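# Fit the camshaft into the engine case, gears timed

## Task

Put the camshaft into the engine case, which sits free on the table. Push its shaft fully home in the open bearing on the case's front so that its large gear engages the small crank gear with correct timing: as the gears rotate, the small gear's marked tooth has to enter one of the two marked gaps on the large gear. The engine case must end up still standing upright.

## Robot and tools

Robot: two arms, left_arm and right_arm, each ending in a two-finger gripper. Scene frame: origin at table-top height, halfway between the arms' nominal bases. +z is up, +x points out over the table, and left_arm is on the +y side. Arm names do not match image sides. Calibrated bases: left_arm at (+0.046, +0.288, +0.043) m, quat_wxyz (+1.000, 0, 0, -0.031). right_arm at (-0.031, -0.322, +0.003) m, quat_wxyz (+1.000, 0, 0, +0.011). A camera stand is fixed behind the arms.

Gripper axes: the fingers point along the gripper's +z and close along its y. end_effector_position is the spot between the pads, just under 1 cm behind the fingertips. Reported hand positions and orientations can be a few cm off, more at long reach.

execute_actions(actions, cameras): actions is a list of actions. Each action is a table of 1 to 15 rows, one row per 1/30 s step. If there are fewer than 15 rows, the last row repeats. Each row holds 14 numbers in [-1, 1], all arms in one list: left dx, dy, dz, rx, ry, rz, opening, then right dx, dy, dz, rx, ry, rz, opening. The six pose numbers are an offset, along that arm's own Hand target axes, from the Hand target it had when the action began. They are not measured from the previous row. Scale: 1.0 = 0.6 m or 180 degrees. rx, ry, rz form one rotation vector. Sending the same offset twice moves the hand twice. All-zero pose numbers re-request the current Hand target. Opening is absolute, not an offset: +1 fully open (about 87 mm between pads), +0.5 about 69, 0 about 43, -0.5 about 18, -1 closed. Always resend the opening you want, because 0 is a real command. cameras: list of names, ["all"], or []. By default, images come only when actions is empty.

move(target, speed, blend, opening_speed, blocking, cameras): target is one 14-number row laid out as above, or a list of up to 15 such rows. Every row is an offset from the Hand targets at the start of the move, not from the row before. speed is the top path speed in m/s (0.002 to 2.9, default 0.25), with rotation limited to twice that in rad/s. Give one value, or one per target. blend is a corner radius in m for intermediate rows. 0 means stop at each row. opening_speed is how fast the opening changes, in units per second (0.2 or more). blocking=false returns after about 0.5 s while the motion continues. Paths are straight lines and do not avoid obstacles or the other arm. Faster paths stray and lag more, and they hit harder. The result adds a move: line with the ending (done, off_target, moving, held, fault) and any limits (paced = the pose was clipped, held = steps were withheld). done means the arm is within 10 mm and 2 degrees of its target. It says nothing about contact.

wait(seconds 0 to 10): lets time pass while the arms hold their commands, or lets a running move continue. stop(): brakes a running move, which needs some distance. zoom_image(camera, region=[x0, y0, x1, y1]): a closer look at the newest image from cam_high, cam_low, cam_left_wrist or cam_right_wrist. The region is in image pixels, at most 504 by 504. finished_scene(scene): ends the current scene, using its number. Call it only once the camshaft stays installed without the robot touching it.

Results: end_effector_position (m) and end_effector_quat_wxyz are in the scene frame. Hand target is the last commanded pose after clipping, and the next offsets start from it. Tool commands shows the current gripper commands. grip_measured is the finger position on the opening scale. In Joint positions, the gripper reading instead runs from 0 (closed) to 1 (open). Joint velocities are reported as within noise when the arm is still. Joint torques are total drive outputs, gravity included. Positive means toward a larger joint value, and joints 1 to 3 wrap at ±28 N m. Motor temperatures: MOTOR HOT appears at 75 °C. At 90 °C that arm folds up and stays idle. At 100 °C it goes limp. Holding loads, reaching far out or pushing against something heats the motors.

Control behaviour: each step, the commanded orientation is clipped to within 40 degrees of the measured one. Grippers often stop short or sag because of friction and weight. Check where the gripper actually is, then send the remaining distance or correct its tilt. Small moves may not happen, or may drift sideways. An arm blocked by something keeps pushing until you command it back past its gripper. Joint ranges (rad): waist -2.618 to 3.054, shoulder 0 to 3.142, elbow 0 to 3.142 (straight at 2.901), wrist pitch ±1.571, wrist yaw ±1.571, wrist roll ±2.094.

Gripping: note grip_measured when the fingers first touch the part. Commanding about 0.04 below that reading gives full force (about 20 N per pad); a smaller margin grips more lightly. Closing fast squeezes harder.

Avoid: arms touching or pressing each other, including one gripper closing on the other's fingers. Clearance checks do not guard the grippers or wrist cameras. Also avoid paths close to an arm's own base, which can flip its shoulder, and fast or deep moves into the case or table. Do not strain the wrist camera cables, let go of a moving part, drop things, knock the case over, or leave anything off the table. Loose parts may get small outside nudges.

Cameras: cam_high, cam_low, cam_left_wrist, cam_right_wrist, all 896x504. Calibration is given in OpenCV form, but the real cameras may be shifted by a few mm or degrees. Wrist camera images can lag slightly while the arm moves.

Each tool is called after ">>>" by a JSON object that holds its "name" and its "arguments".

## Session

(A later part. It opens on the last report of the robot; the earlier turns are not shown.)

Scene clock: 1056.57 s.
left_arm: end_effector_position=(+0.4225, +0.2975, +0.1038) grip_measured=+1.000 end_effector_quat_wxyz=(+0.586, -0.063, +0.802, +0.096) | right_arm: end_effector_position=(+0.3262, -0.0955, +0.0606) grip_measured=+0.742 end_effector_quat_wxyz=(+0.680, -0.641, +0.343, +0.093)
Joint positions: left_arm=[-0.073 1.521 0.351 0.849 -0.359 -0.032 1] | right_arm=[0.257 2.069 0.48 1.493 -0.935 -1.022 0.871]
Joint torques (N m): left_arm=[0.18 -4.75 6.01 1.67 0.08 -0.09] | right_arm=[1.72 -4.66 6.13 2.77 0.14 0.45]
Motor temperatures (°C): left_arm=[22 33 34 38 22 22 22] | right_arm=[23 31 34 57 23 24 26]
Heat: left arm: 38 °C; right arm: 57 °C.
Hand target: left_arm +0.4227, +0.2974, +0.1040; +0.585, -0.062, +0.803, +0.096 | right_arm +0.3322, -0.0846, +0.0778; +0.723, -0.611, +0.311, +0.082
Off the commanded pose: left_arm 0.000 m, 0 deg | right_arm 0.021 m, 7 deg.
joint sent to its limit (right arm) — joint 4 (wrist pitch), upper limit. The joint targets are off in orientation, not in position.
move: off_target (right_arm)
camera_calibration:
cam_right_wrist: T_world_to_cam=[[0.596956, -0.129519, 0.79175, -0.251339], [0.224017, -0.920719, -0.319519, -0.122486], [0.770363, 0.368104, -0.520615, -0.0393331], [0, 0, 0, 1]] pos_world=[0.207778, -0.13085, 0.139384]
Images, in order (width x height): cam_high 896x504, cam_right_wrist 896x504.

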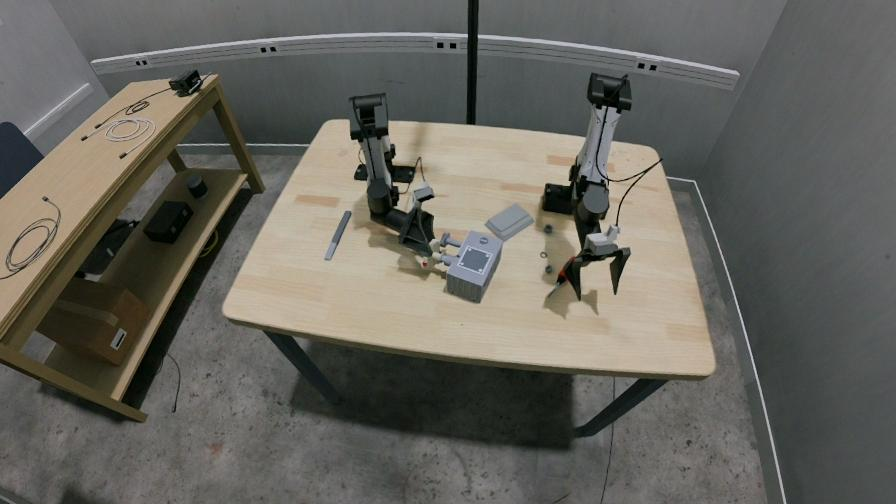

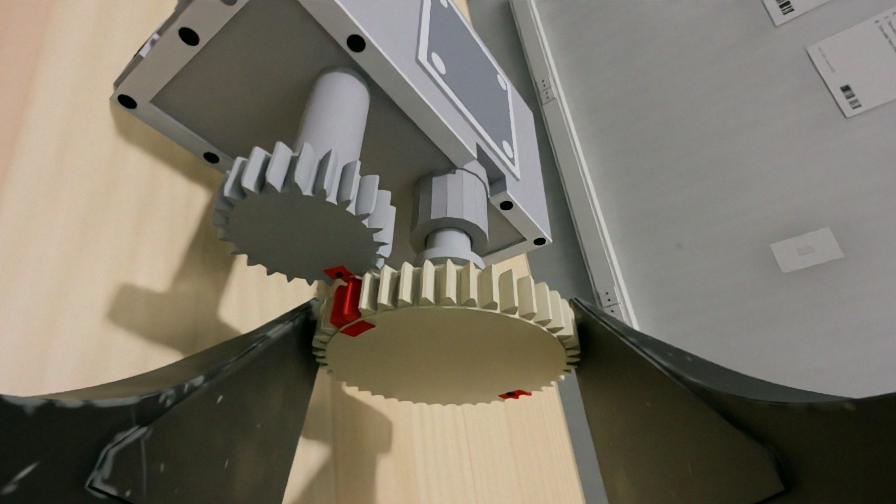

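>>> {"name": "move", "arguments": {"target": [0,0,0,0,0,0,1,0.0015,0.0015,0.007,0,0,0,0.5], "speed": 0.03, "cameras": ["cam_right_wrist"]}}

>>> {"name": "zoom_image", "arguments": {"camera": "cam_right_wrist", "region": [300, 230, 420, 350]}}

Scene clock: 1065.47 s.
left_arm: end_effector_position=(+0.4225, +0.2975, +0.1038) grip_measured=+1.000 end_effector_quat_wxyz=(+0.586, -0.063, +0.802, +0.096) | right_arm: end_effector_position=(+0.3265, -0.0953, +0.0609) grip_measured=+0.742 end_effector_quat_wxyz=(+0.680, -0.640, +0.345, +0.095)
Joint positions: left_arm=[-0.073 1.521 0.351 0.849 -0.359 -0.032 1] | right_arm=[0.257 2.069 0.482 1.493 -0.935 -1.014 0.871]
Joint torques (N m): left_arm=[0.23 -4.86 6.06 1.66 0.08 -0.07] | right_arm=[2.58 -3.97 6.98 2.77 0.27 0.4]
Motor temperatures (°C): left_arm=[22 33 34 38 22 22 22] | right_arm=[23 31 35 57 23 24 26]
Heat: left arm: 38 °C; right arm: 57 °C.
Hand target: left_arm +0.4227, +0.2974, +0.1040; +0.585, -0.062, +0.803, +0.096 | right_arm +0.3340, -0.0807, +0.0768; +0.723, -0.611, +0.311, +0.082
Off the commanded pose: left_arm 0.000 m, 0 deg | right_arm 0.023 m, 7 deg.
joint sent to its limit (right arm) — joint 4 (wrist pitch), upper limit. The joint targets are off in orientation, not in position.
move: off_target (right_arm)
camera_calibration:
cam_right_wrist: T_world_to_cam=[[0.600802, -0.132241, 0.788384, -0.253071], [0.221943, -0.919856, -0.323429, -0.121297], [0.76797, 0.369293, -0.523301, -0.0384281], [0, 0, 0, 1]] pos_world=[0.208478, -0.130851, 0.140177]
Images, in order (width x height): cam_right_wrist 896x504.

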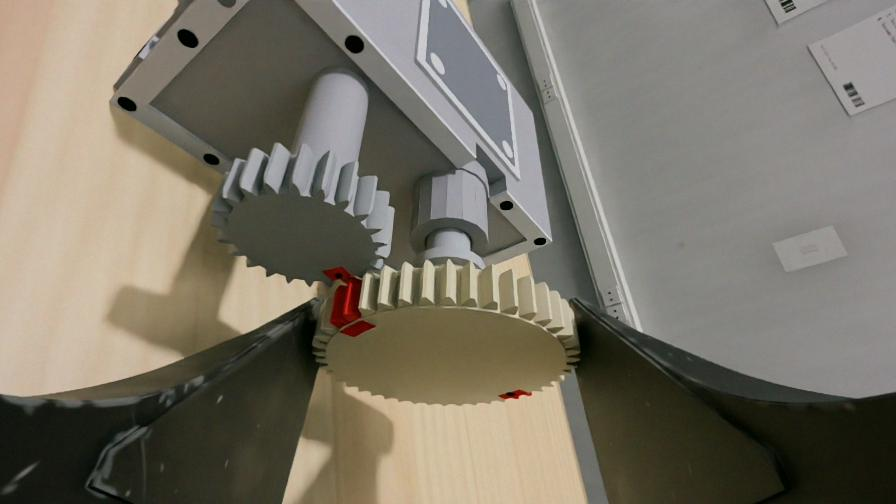

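Scaled by 4.200 from the camera's 896x504 image, which has a finer 1280x720 frame.

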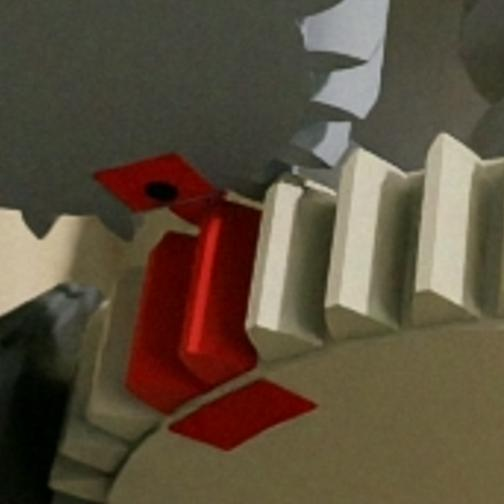

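>>> {"name": "zoom_image", "arguments": {"camera": "cam_right_wrist", "region": [315, 255, 415, 315]}}

Scaled by 5.040 from the camera's 896x504 image, which has a finer 1280x720 frame.

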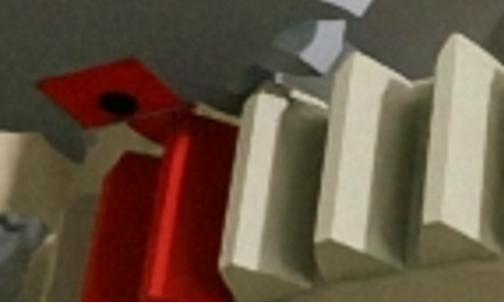

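>>> {"name": "move", "arguments": {"target": [0,0,0,0,0,0,1,0,0,-0.003,0,0,-0.012,0.5], "speed": 0.03, "cameras": ["cam_right_wrist"]}}

>>> {"name": "zoom_image", "arguments": {"camera": "cam_right_wrist", "region": [315, 255, 415, 315]}}

Scene clock: 1100.33 s.
left_arm: end_effector_position=(+0.4225, +0.2975, +0.1038) grip_measured=+1.000 end_effector_quat_wxyz=(+0.586, -0.063, +0.802, +0.096) | right_arm: end_effector_position=(+0.3264, -0.0946, +0.0608) grip_measured=+0.742 end_effector_quat_wxyz=(+0.681, -0.641, +0.342, +0.092)
Joint positions: left_arm=[-0.073 1.521 0.351 0.849 -0.359 -0.032 1] | right_arm=[0.26 2.07 0.482 1.493 -0.932 -1.022 0.871]
Joint torques (N m): left_arm=[0.2 -4.86 6.01 1.6 0.07 -0.09] | right_arm=[2.18 -4.04 6.34 2.77 0.23 0.03]
Motor temperatures (°C): left_arm=[22 33 34 38 22 22 22] | right_arm=[24 30 36 57 23 24 26]
Heat: left arm: 38 °C; right arm: 57 °C.
Hand target: left_arm +0.4227, +0.2974, +0.1040; +0.585, -0.062, +0.803, +0.096 | right_arm +0.3334, -0.0823, +0.0767; +0.725, -0.617, +0.300, +0.068
Off the commanded pose: left_arm 0.000 m, 0 deg | right_arm 0.021 m, 8 deg.
joint sent to its limit (right arm) — joint 4 (wrist pitch), upper limit. The joint targets are off in orientation, not in position.
move: off_target (right_arm)
camera_calibration:
cam_right_wrist: T_world_to_cam=[[0.595513, -0.129136, 0.792898, -0.251106], [0.224958, -0.920702, -0.318907, -0.12205], [0.771206, 0.368282, -0.51924, -0.0400475], [0, 0, 0, 1]] pos_world=[0.207878, -0.130049, 0.139385]
Images, in order (width x height): cam_right_wrist 896x504.

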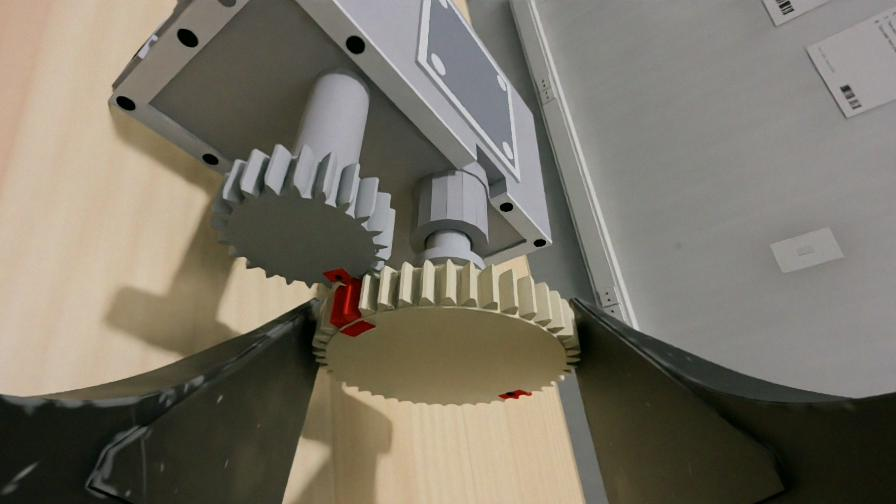

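Scaled by 5.040 from the camera's 896x504 image, which has a finer 1280x720 frame.

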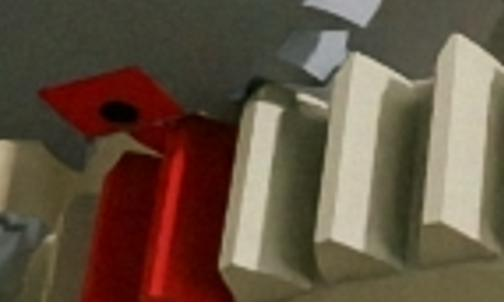

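>>> {"name": "move", "arguments": {"target": [0,0,0,0,0,0,1,0.001,0.001,0.005,0,0,-0.005,0.5], "speed": 0.03, "cameras": ["cam_right_wrist","cam_high"]}}

>>> {"name": "zoom_image", "arguments": {"camera": "cam_right_wrist", "region": [315, 245, 415, 305]}}

>>> {"name": "zoom_image", "arguments": {"camera": "cam_high", "region": [410, 225, 480, 285]}}

Scene clock: 1113.73 s.
left_arm: end_effector_position=(+0.4225, +0.2975, +0.1038) grip_measured=+1.000 end_effector_quat_wxyz=(+0.586, -0.063, +0.802, +0.096) | right_arm: end_effector_position=(+0.3269, -0.0944, +0.0608) grip_measured=+0.742 end_effector_quat_wxyz=(+0.681, -0.642, +0.341, +0.090)
Joint positions: left_arm=[-0.073 1.521 0.351 0.849 -0.359 -0.032 1] | right_arm=[0.261 2.071 0.483 1.493 -0.93 -1.028 0.871]
Joint torques (N m): left_arm=[0.29 -4.85 6.04 1.65 0.09 -0.11] | right_arm=[2.77 -3.6 6.84 2.77 0.3 -0.08]
Motor temperatures (°C): left_arm=[22 33 34 38 22 22 22] | right_arm=[24 30 36 57 23 24 26]
Heat: left arm: 38 °C; right arm: 57 °C.
Hand target: left_arm +0.4227, +0.2974, +0.1040; +0.585, -0.062, +0.803, +0.096 | right_arm +0.3347, -0.0796, +0.0762; +0.725, -0.619, +0.295, +0.063
Off the commanded pose: left_arm 0.000 m, 0 deg | right_arm 0.023 m, 8 deg.
joint sent to its limit (right arm) — joint 4 (wrist pitch), upper limit. The joint targets are off in orientation, not in position.
move: off_target (right_arm)
camera_calibration:
cam_right_wrist: T_world_to_cam=[[0.591412, -0.128001, 0.796146, -0.2501], [0.225812, -0.921528, -0.315902, -0.122449], [0.774107, 0.366608, -0.516099, -0.0417433], [0, 0, 0, 1]] pos_world=[0.207876, -0.12955, 0.138891]
Images, in order (width x height): cam_high 896x504, cam_right_wrist 896x504.

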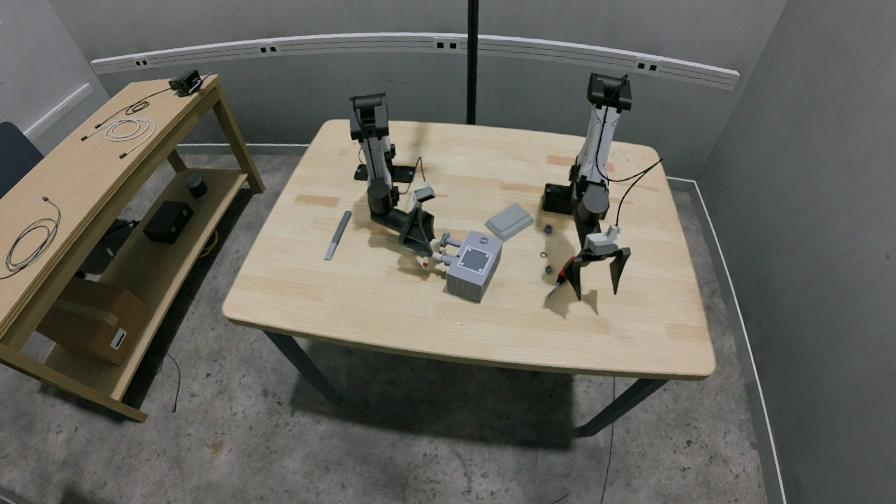

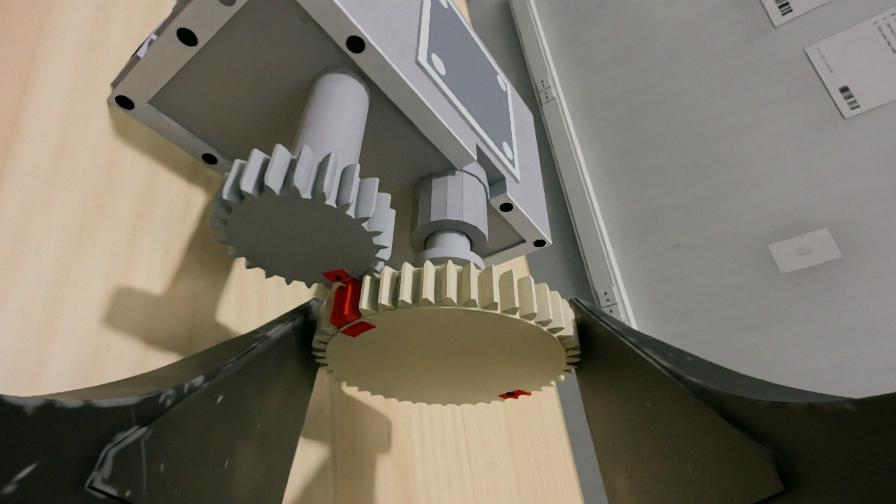

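Scaled by 5.040 from the camera's 896x504 image, which has a finer 1280x720 frame.

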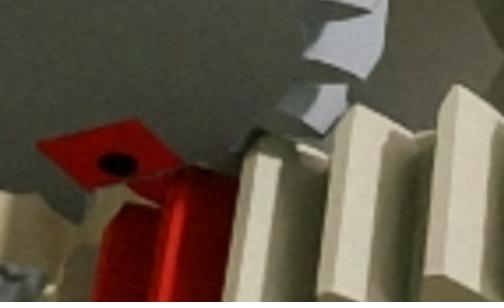

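Scaled by 7.200 from the camera's 896x504 image, which has a finer 1280x720 frame.

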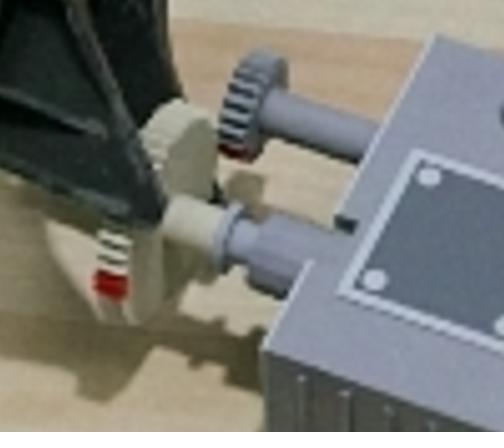

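>>> {"name": "move", "arguments": {"target": [[0,0,0,0,0,0,1,0,0,-0.01,0,0,-0.014,0.5],[0,0,0,0,0,0,1,-0.001,0.004,0.0,0,0,-0.014,0.5]], "speed": 0.03, "cameras": ["cam_right_wrist","cam_high"]}}

>>> {"name": "zoom_image", "arguments": {"camera": "cam_right_wrist", "region": [315, 235, 415, 335]}}

>>> {"name": "zoom_image", "arguments": {"camera": "cam_high", "region": [410, 225, 480, 285]}}

Scene clock: 1132.17 s.
left_arm: end_effector_position=(+0.4225, +0.2975, +0.1038) grip_measured=+1.000 end_effector_quat_wxyz=(+0.586, -0.063, +0.802, +0.096) | right_arm: end_effector_position=(+0.3275, -0.0936, +0.0607) grip_measured=+0.742 end_effector_quat_wxyz=(+0.681, -0.645, +0.337, +0.082)
Joint positions: left_arm=[-0.073 1.521 0.351 0.849 -0.359 -0.032 1] | right_arm=[0.266 2.073 0.483 1.493 -0.92 -1.047 0.871]
Joint torques (N m): left_arm=[0.14 -4.92 5.91 1.65 0.11 -0.09] | right_arm=[2.92 -3.4 6.2 2.77 0.26 -0.43]
Motor temperatures (°C): left_arm=[22 33 34 38 22 22 22] | right_arm=[24 29 35 57 23 24 26]
Heat: left arm: 38 °C; right arm: 57 °C.
Hand target: left_arm +0.4227, +0.2974, +0.1040; +0.585, -0.062, +0.803, +0.096 | right_arm +0.3330, -0.0788, +0.0744; +0.726, -0.625, +0.281, +0.047
Off the commanded pose: left_arm 0.000 m, 0 deg | right_arm 0.021 m, 9 deg.
joint sent to its limit (right arm) — joint 4 (wrist pitch), upper limit. The joint targets are off in orientation, not in position.
move: off_target (right_arm)
camera_calibration:
cam_right_wrist: T_world_to_cam=[[0.577617, -0.123335, 0.806937, -0.245967], [0.227852, -0.924871, -0.304461, -0.12355], [0.783863, 0.359724, -0.506119, -0.0471299], [0, 0, 0, 1]] pos_world=[0.207169, -0.12765, 0.137011]
Images, in order (width x height): cam_high 896x504, cam_right_wrist 896x504.

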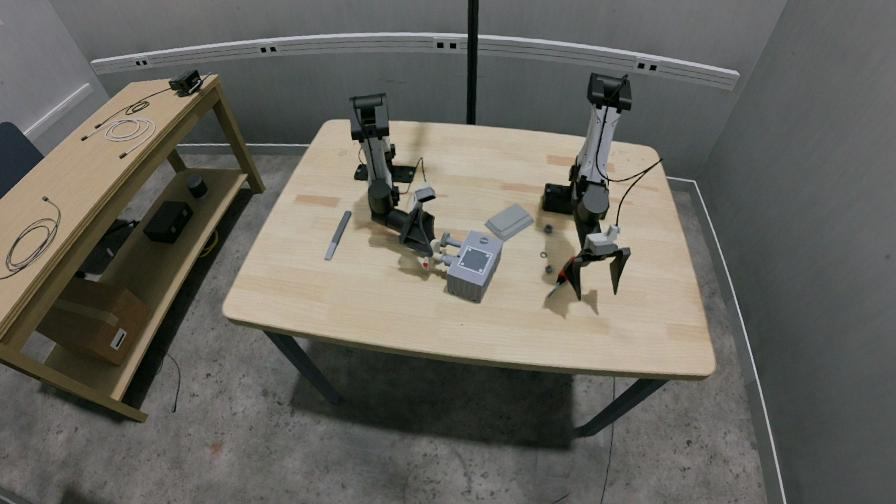

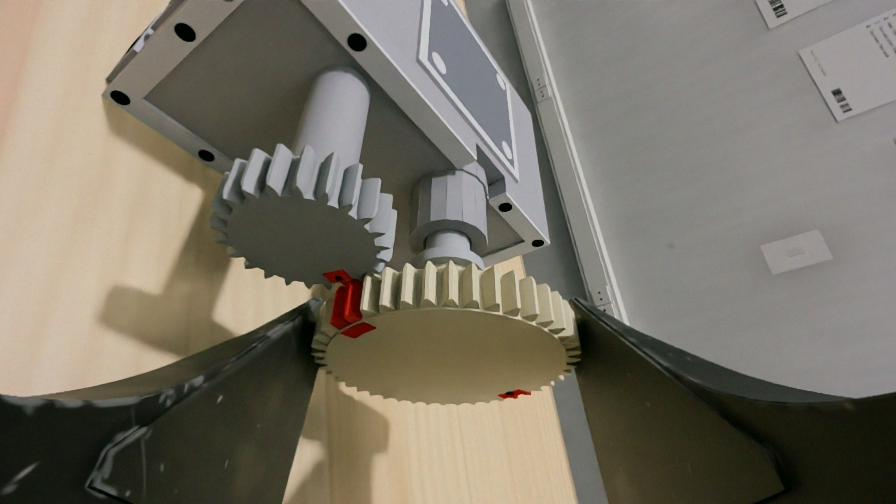

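Scaled by 5.040 from the camera's 896x504 image, which has a finer 1280x720 frame.

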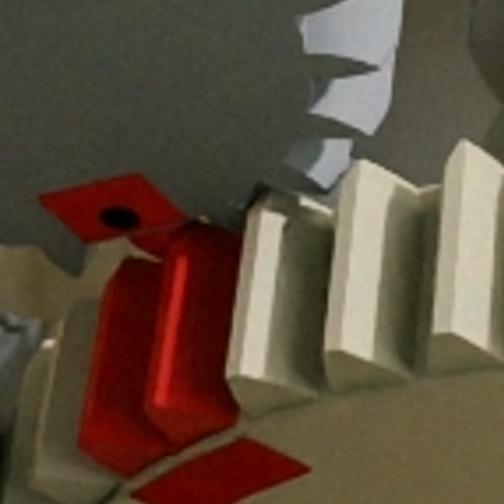

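Scaled by 7.200 from the camera's 896x504 image, which has a finer 1280x720 frame.

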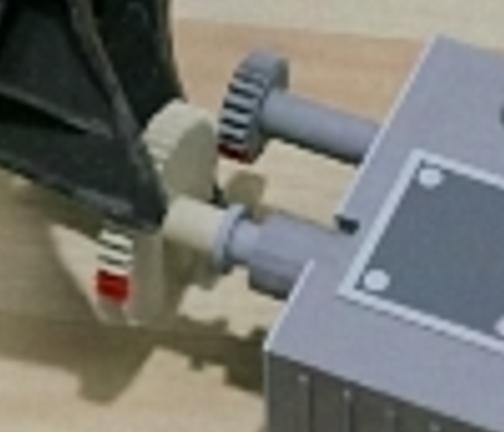

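>>> {"name": "move", "arguments": {"target": [0,0,0,0,0,0,1,-0.0085,0.004,-0.008,0,0,0,0.5], "speed": 0.03, "cameras": ["cam_right_wrist","cam_high"]}}

>>> {"name": "zoom_image", "arguments": {"camera": "cam_right_wrist", "region": [315, 165, 515, 335]}}

>>> {"name": "zoom_image", "arguments": {"camera": "cam_high", "region": [410, 225, 480, 285]}}

Scene clock: 1150.23 s.
left_arm: end_effector_position=(+0.4225, +0.2975, +0.1038) grip_measured=+1.000 end_effector_quat_wxyz=(+0.586, -0.063, +0.802, +0.096) | right_arm: end_effector_position=(+0.3275, -0.0936, +0.0607) grip_measured=+0.742 end_effector_quat_wxyz=(+0.681, -0.645, +0.336, +0.082)
Joint positions: left_arm=[-0.073 1.521 0.351 0.849 -0.359 -0.032 1] | right_arm=[0.266 2.073 0.483 1.493 -0.92 -1.048 0.871]
Joint torques (N m): left_arm=[0.02 -4.83 6.02 1.64 0.11 -0.07] | right_arm=[2.8 -4.74 3.6 2.78 0.24 -0.5]
Motor temperatures (°C): left_arm=[22 33 34 38 22 22 22] | right_arm=[24 29 35 57 23 24 26]
Heat: left arm: 38 °C; right arm: 57 °C.
Hand target: left_arm +0.4227, +0.2974, +0.1040; +0.585, -0.062, +0.803, +0.096 | right_arm +0.3261, -0.0813, +0.0743; +0.726, -0.625, +0.281, +0.047
Off the commanded pose: left_arm 0.000 m, 0 deg | right_arm 0.018 m, 9 deg.
joint sent to its limit (right arm) — joint 4 (wrist pitch), upper limit. The joint targets are off in orientation, not in position.
move: off_target (right_arm)
camera_calibration:
cam_right_wrist: T_world_to_cam=[[0.57677, -0.122981, 0.807597, -0.245699], [0.228253, -0.924967, -0.303869, -0.123733], [0.784371, 0.359598, -0.505422, -0.047318], [0, 0, 0, 1]] pos_world=[0.207069, -0.12765, 0.136912]
Images, in order (width x height): cam_high 896x504, cam_right_wrist 896x504.

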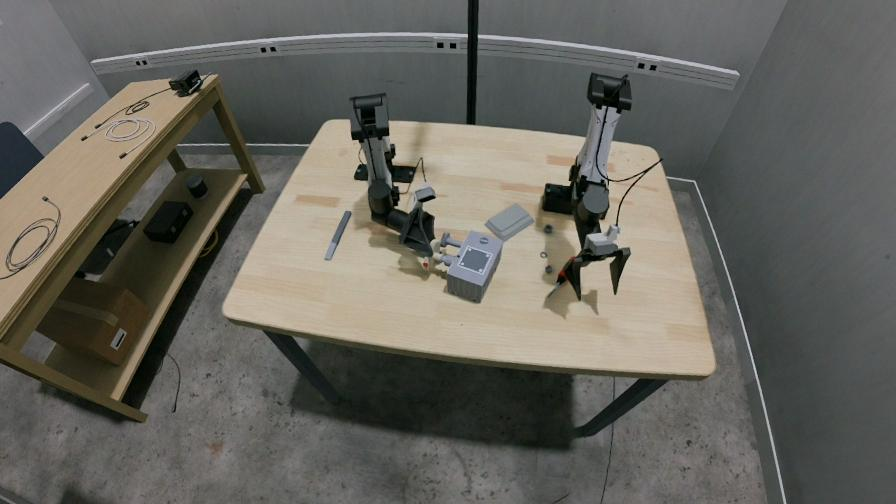

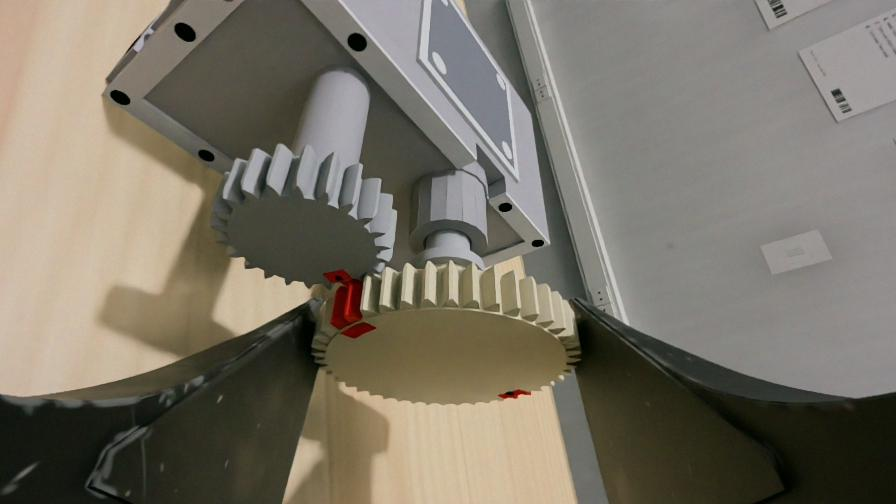

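Scaled by 2.520 from the camera's 896x504 image, which has a finer 1280x720 frame.

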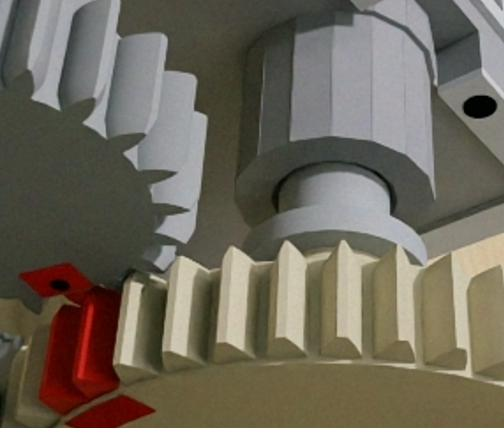

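Scaled by 7.200 from the camera's 896x504 image, which has a finer 1280x720 frame.

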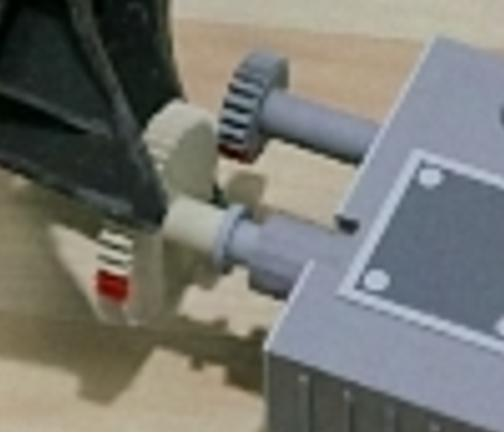

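>>> {"name": "move", "arguments": {"target": [0,0,0,0,0,0,1,0,0,-0.017,0,0,0,0.5], "speed": 0.03, "cameras": ["cam_right_wrist"]}}

>>> {"name": "zoom_image", "arguments": {"camera": "cam_right_wrist", "region": [315, 165, 515, 335]}}

Scene clock: 1158.07 s.
left_arm: end_effector_position=(+0.4225, +0.2975, +0.1038) grip_measured=+1.000 end_effector_quat_wxyz=(+0.586, -0.063, +0.802, +0.096) | right_arm: end_effector_position=(+0.3266, -0.0940, +0.0602) grip_measured=+0.742 end_effector_quat_wxyz=(+0.681, -0.646, +0.336, +0.081)
Joint positions: left_arm=[-0.073 1.521 0.351 0.849 -0.359 -0.032 1] | right_arm=[0.266 2.072 0.479 1.493 -0.92 -1.053 0.871]
Joint torques (N m): left_arm=[0.13 -4.78 6.08 1.67 0.08 -0.08] | right_arm=[0.59 -5.6 1.74 2.78 -0.05 -0.55]
Motor temperatures (°C): left_arm=[22 33 34 38 22 22 22] | right_arm=[24 29 35 58 23 24 26]
Heat: left arm: 38 °C; right arm: 58 °C.
Hand target: left_arm +0.4227, +0.2974, +0.1040; +0.585, -0.062, +0.803, +0.096 | right_arm +0.3225, -0.0909, +0.0737; +0.726, -0.625, +0.281, +0.047
Off the commanded pose: left_arm 0.000 m, 0 deg | right_arm 0.014 m, 9 deg.
joint sent to its limit (right arm) — joint 4 (wrist pitch), upper limit. The joint targets are off in orientation, not in position.
move: off_target (right_arm)
camera_calibration:
cam_right_wrist: T_world_to_cam=[[0.575447, -0.120702, 0.808883, -0.244219], [0.229029, -0.925692, -0.301066, -0.124482], [0.785115, 0.358505, -0.505042, -0.0470298], [0, 0, 0, 1]] pos_world=[0.205969, -0.127849, 0.136316]
Images, in order (width x height): cam_right_wrist 896x504.

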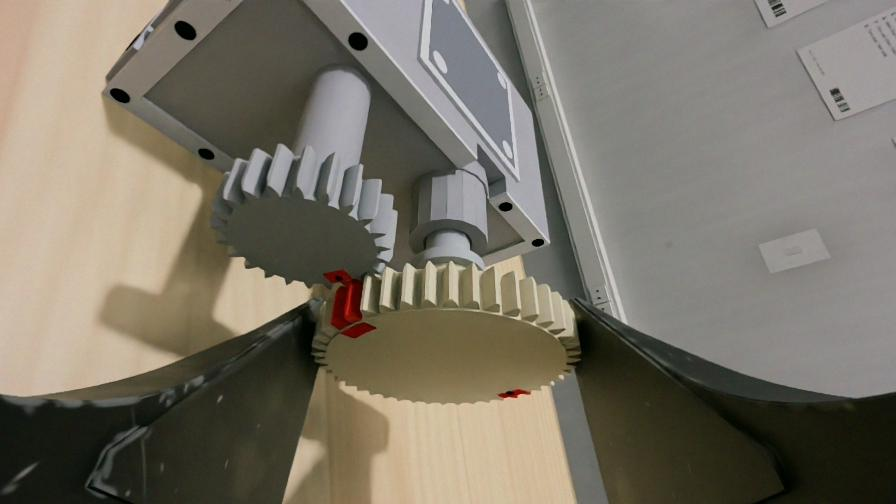

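Scaled by 2.520 from the camera's 896x504 image, which has a finer 1280x720 frame.

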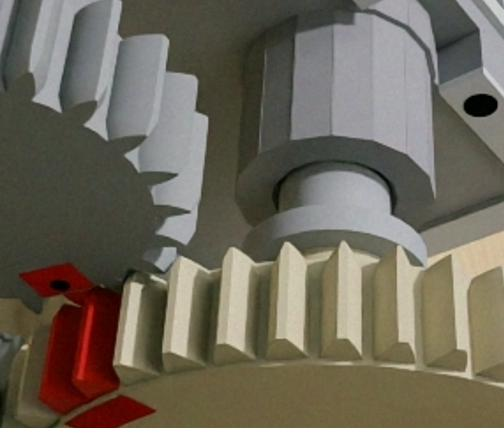

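>>> {"name": "move", "arguments": {"target": [0,0,0,0,0,0,1,0.004,0.008,0.012,0,0,0,0.5], "speed": 0.03, "cameras": ["cam_right_wrist","cam_high"]}}

>>> {"name": "zoom_image", "arguments": {"camera": "cam_right_wrist", "region": [315, 165, 515, 335]}}

>>> {"name": "zoom_image", "arguments": {"camera": "cam_high", "region": [410, 225, 480, 285]}}

Scene clock: 1171.60 s.
left_arm: end_effector_position=(+0.4225, +0.2975, +0.1038) grip_measured=+1.000 end_effector_quat_wxyz=(+0.586, -0.063, +0.802, +0.096) | right_arm: end_effector_position=(+0.3267, -0.0938, +0.0603) grip_measured=+0.742 end_effector_quat_wxyz=(+0.681, -0.646, +0.336, +0.080)
Joint positions: left_arm=[-0.073 1.521 0.351 0.849 -0.359 -0.032 1] | right_arm=[0.267 2.071 0.479 1.493 -0.917 -1.054 0.871]
Joint torques (N m): left_arm=[0.05 -4.85 5.91 1.64 0.09 -0.08] | right_arm=[2.17 -3.59 3.6 2.79 0.13 -0.57]
Motor temperatures (°C): left_arm=[22 33 34 38 22 22 22] | right_arm=[24 29 34 58 23 25 26]
Heat: left arm: 38 °C; right arm: 58 °C.
Hand target: left_arm +0.4227, +0.2974, +0.1040; +0.585, -0.062, +0.803, +0.096 | right_arm +0.3250, -0.0839, +0.0687; +0.726, -0.625, +0.281, +0.047
Off the commanded pose: left_arm 0.000 m, 0 deg | right_arm 0.013 m, 9 deg.
joint sent to its limit (right arm) — joint 4 (wrist pitch), upper limit. The joint targets are off in orientation, not in position.
move: off_target (right_arm)
camera_calibration:
cam_right_wrist: T_world_to_cam=[[0.574649, -0.121332, 0.809356, -0.244302], [0.227826, -0.926141, -0.300597, -0.124071], [0.786049, 0.35713, -0.504564, -0.0475964], [0, 0, 0, 1]] pos_world=[0.206067, -0.12755, 0.136416]
Images, in order (width x height): cam_high 896x504, cam_right_wrist 896x504.

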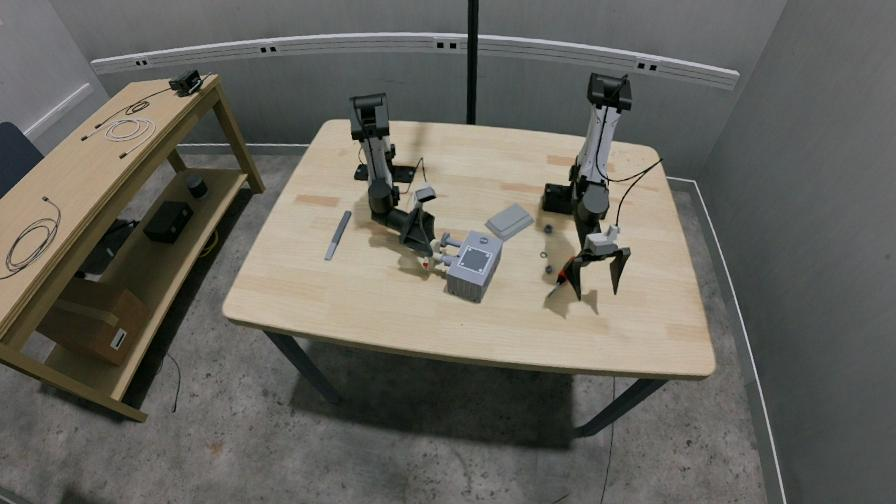

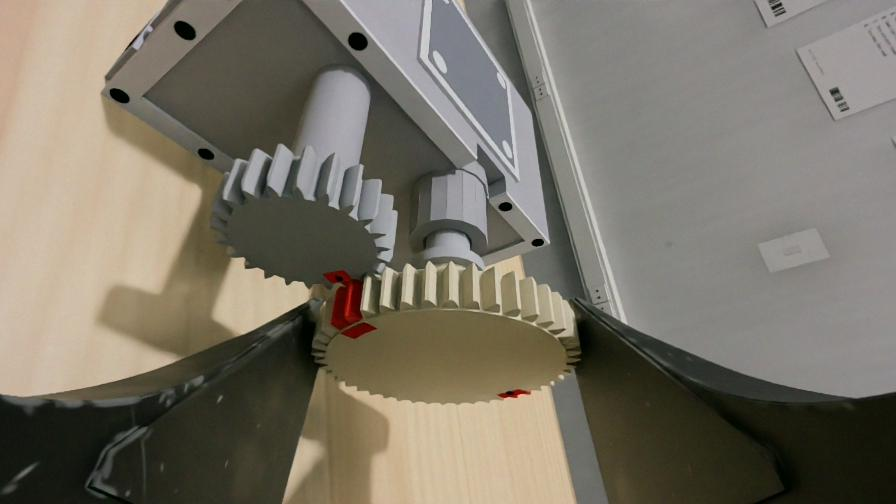

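Scaled by 2.520 from the camera's 896x504 image, which has a finer 1280x720 frame.

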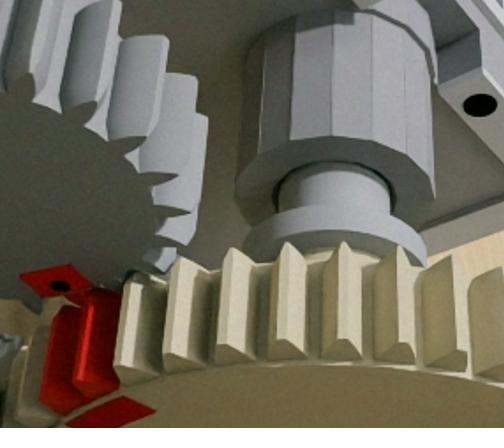

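Scaled by 7.200 from the camera's 896x504 image, which has a finer 1280x720 frame.

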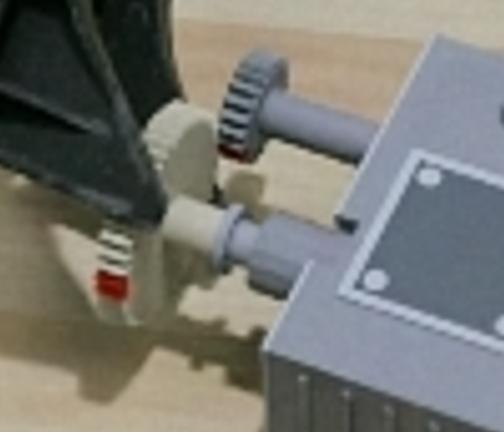

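>>> {"name": "zoom_image", "arguments": {"camera": "cam_right_wrist", "region": [310, 255, 400, 345]}}

>>> {"name": "zoom_image", "arguments": {"camera": "cam_right_wrist", "region": [345, 205, 415, 295]}}

Scaled by 5.600 from the camera's 896x504 image, which has a finer 1280x720 frame.

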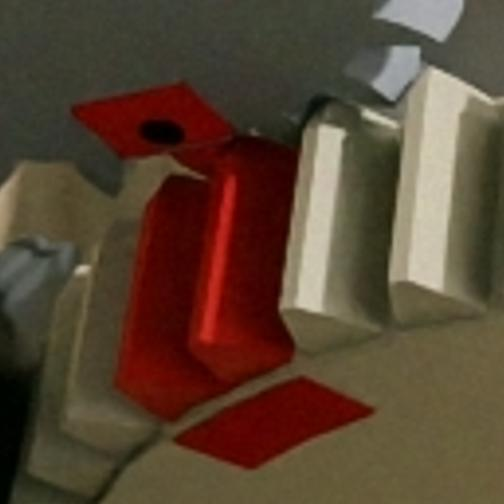

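Scaled by 5.600 from the camera's 896x504 image, which has a finer 1280x720 frame.

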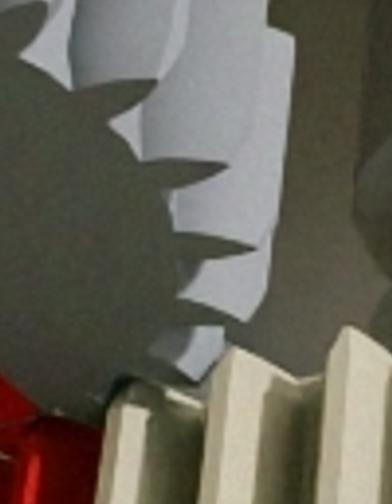

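>>> {"name": "move", "arguments": {"target": [[0,0,0,0,0,0,1,0.002,0,-0.030,0,0,0,0.5],[0,0,0,0,0,0,1,0.004,-0.002,-0.030,0,0,0.012,0.5]], "speed": 0.03, "cameras": ["cam_right_wrist"]}}

>>> {"name": "zoom_image", "arguments": {"camera": "cam_right_wrist", "region": [310, 235, 420, 345]}}

Scene clock: 1196.37 s.
left_arm: end_effector_position=(+0.4225, +0.2975, +0.1038) grip_measured=+1.000 end_effector_quat_wxyz=(+0.586, -0.063, +0.802, +0.096) | right_arm: end_effector_position=(+0.3268, -0.0978, +0.0598) grip_measured=+0.742 end_effector_quat_wxyz=(+0.680, -0.646, +0.337, +0.080)
Joint positions: left_arm=[-0.073 1.521 0.351 0.849 -0.359 -0.032 1] | right_arm=[0.254 2.07 0.474 1.493 -0.929 -1.056 0.871]
Joint torques (N m): left_arm=[0.17 -4.9 5.94 1.64 0.1 -0.09] | right_arm=[-1.47 -4.92 1.06 2.77 -0.36 -0.31]
Motor temperatures (°C): left_arm=[22 33 34 38 22 22 22] | right_arm=[24 29 33 58 23 25 26]
Heat: left arm: 38 °C; right arm: 58 °C.
Hand target: left_arm +0.4227, +0.2974, +0.1040; +0.585, -0.062, +0.803, +0.096 | right_arm +0.3212, -0.1017, +0.0677; +0.725, -0.620, +0.293, +0.060
Off the commanded pose: left_arm 0.000 m, 0 deg | right_arm 0.010 m, 8 deg.
joint sent to its limit (right arm) — joint 4 (wrist pitch), upper limit. The joint targets are off in orientation, not in position.
move: off_target (right_arm)
camera_calibration:
cam_right_wrist: T_world_to_cam=[[0.575616, -0.122042, 0.808561, -0.244736], [0.225688, -0.926683, -0.300538, -0.127157], [0.785958, 0.355477, -0.505871, -0.0465594], [0, 0, 0, 1]] pos_world=[0.206166, -0.131151, 0.136116]
Images, in order (width x height): cam_right_wrist 896x504.

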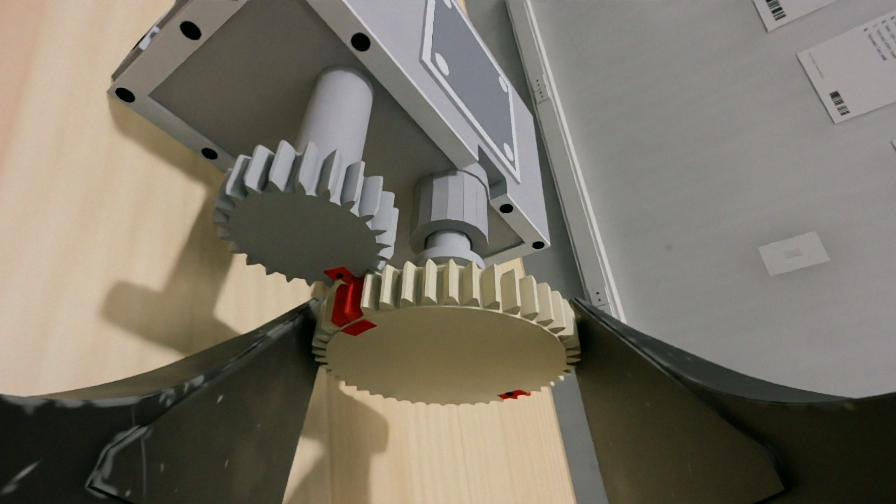

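Scaled by 4.582 from the camera's 896x504 image, which has a finer 1280x720 frame.

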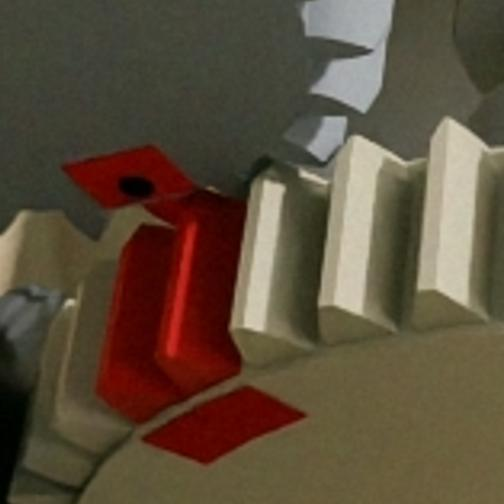

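>>> {"name": "move", "arguments": {"target": [0,0,0,0,0,0,1,0,0,-0.006,0,0,0.003,0.5], "speed": 0.03, "cameras": ["cam_right_wrist","cam_high"]}}

>>> {"name": "zoom_image", "arguments": {"camera": "cam_right_wrist", "region": [315, 165, 515, 335]}}

>>> {"name": "zoom_image", "arguments": {"camera": "cam_high", "region": [410, 225, 480, 285]}}

Scene clock: 1208.07 s.
left_arm: end_effector_position=(+0.4225, +0.2975, +0.1038) grip_measured=+1.000 end_effector_quat_wxyz=(+0.586, -0.063, +0.802, +0.096) | right_arm: end_effector_position=(+0.3263, -0.0980, +0.0602) grip_measured=+0.742 end_effector_quat_wxyz=(+0.680, -0.646, +0.336, +0.082)
Joint positions: left_arm=[-0.073 1.521 0.351 0.849 -0.359 -0.032 1] | right_arm=[0.251 2.069 0.474 1.493 -0.937 -1.054 0.871]
Joint torques (N m): left_arm=[0.12 -4.88 5.86 1.68 0.07 -0.09] | right_arm=[-2.1 -5.19 0.38 2.77 -0.4 -0.25]
Motor temperatures (°C): left_arm=[22 33 34 38 22 22 22] | right_arm=[24 30 33 58 23 25 26]
Heat: left arm: 38 °C; right arm: 58 °C.
Hand target: left_arm +0.4227, +0.2974, +0.1040; +0.585, -0.062, +0.803, +0.096 | right_arm +0.3199, -0.1050, +0.0675; +0.725, -0.619, +0.296, +0.064
Off the commanded pose: left_arm 0.000 m, 0 deg | right_arm 0.012 m, 8 deg.
joint sent to its limit (right arm) — joint 4 (wrist pitch), upper limit. The joint targets are off in orientation, not in position.
move: off_target (right_arm)
camera_calibration:
cam_right_wrist: T_world_to_cam=[[0.576926, -0.120527, 0.807855, -0.244983], [0.229849, -0.925129, -0.30217, -0.128323], [0.78379, 0.360014, -0.506027, -0.0447046], [0, 0, 0, 1]] pos_world=[0.205871, -0.132149, 0.136514]
Images, in order (width x height): cam_high 896x504, cam_right_wrist 896x504.

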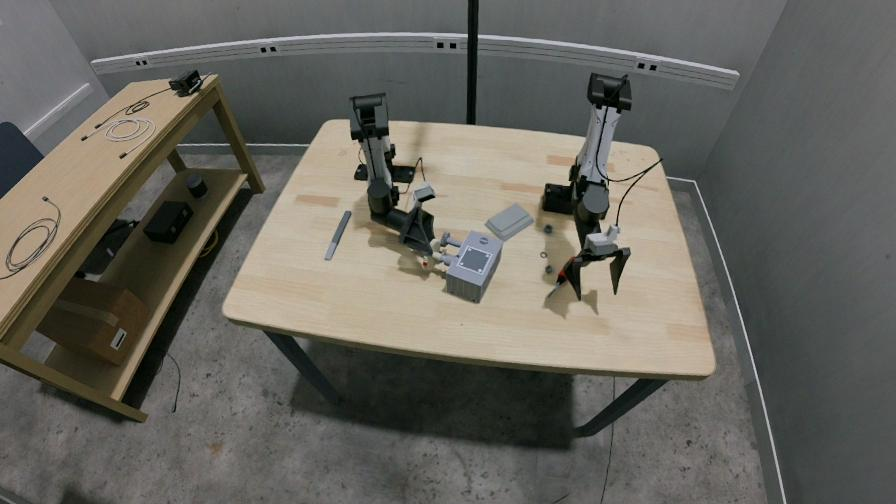

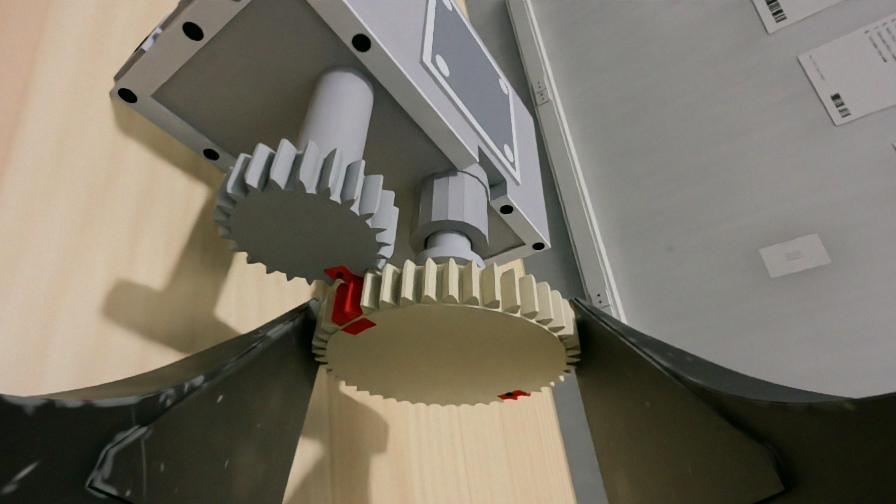

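Scaled by 2.520 from the camera's 896x504 image, which has a finer 1280x720 frame.

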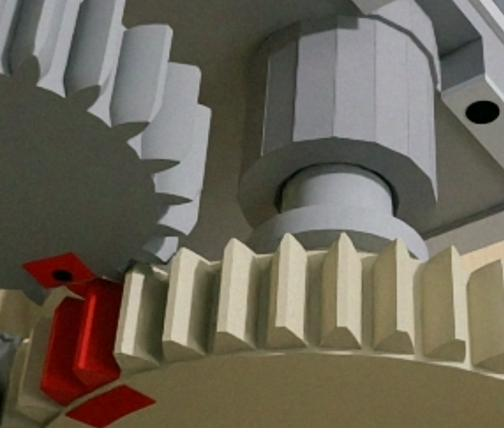

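Scaled by 7.200 from the camera's 896x504 image, which has a finer 1280x720 frame.

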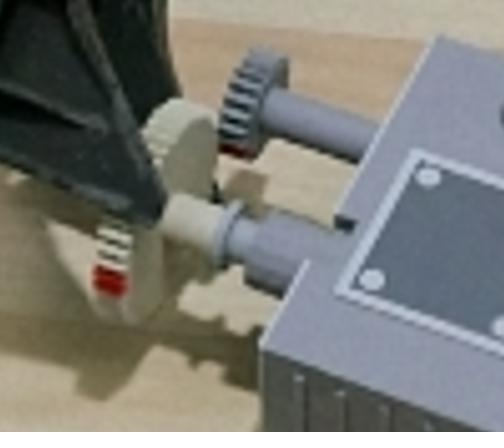

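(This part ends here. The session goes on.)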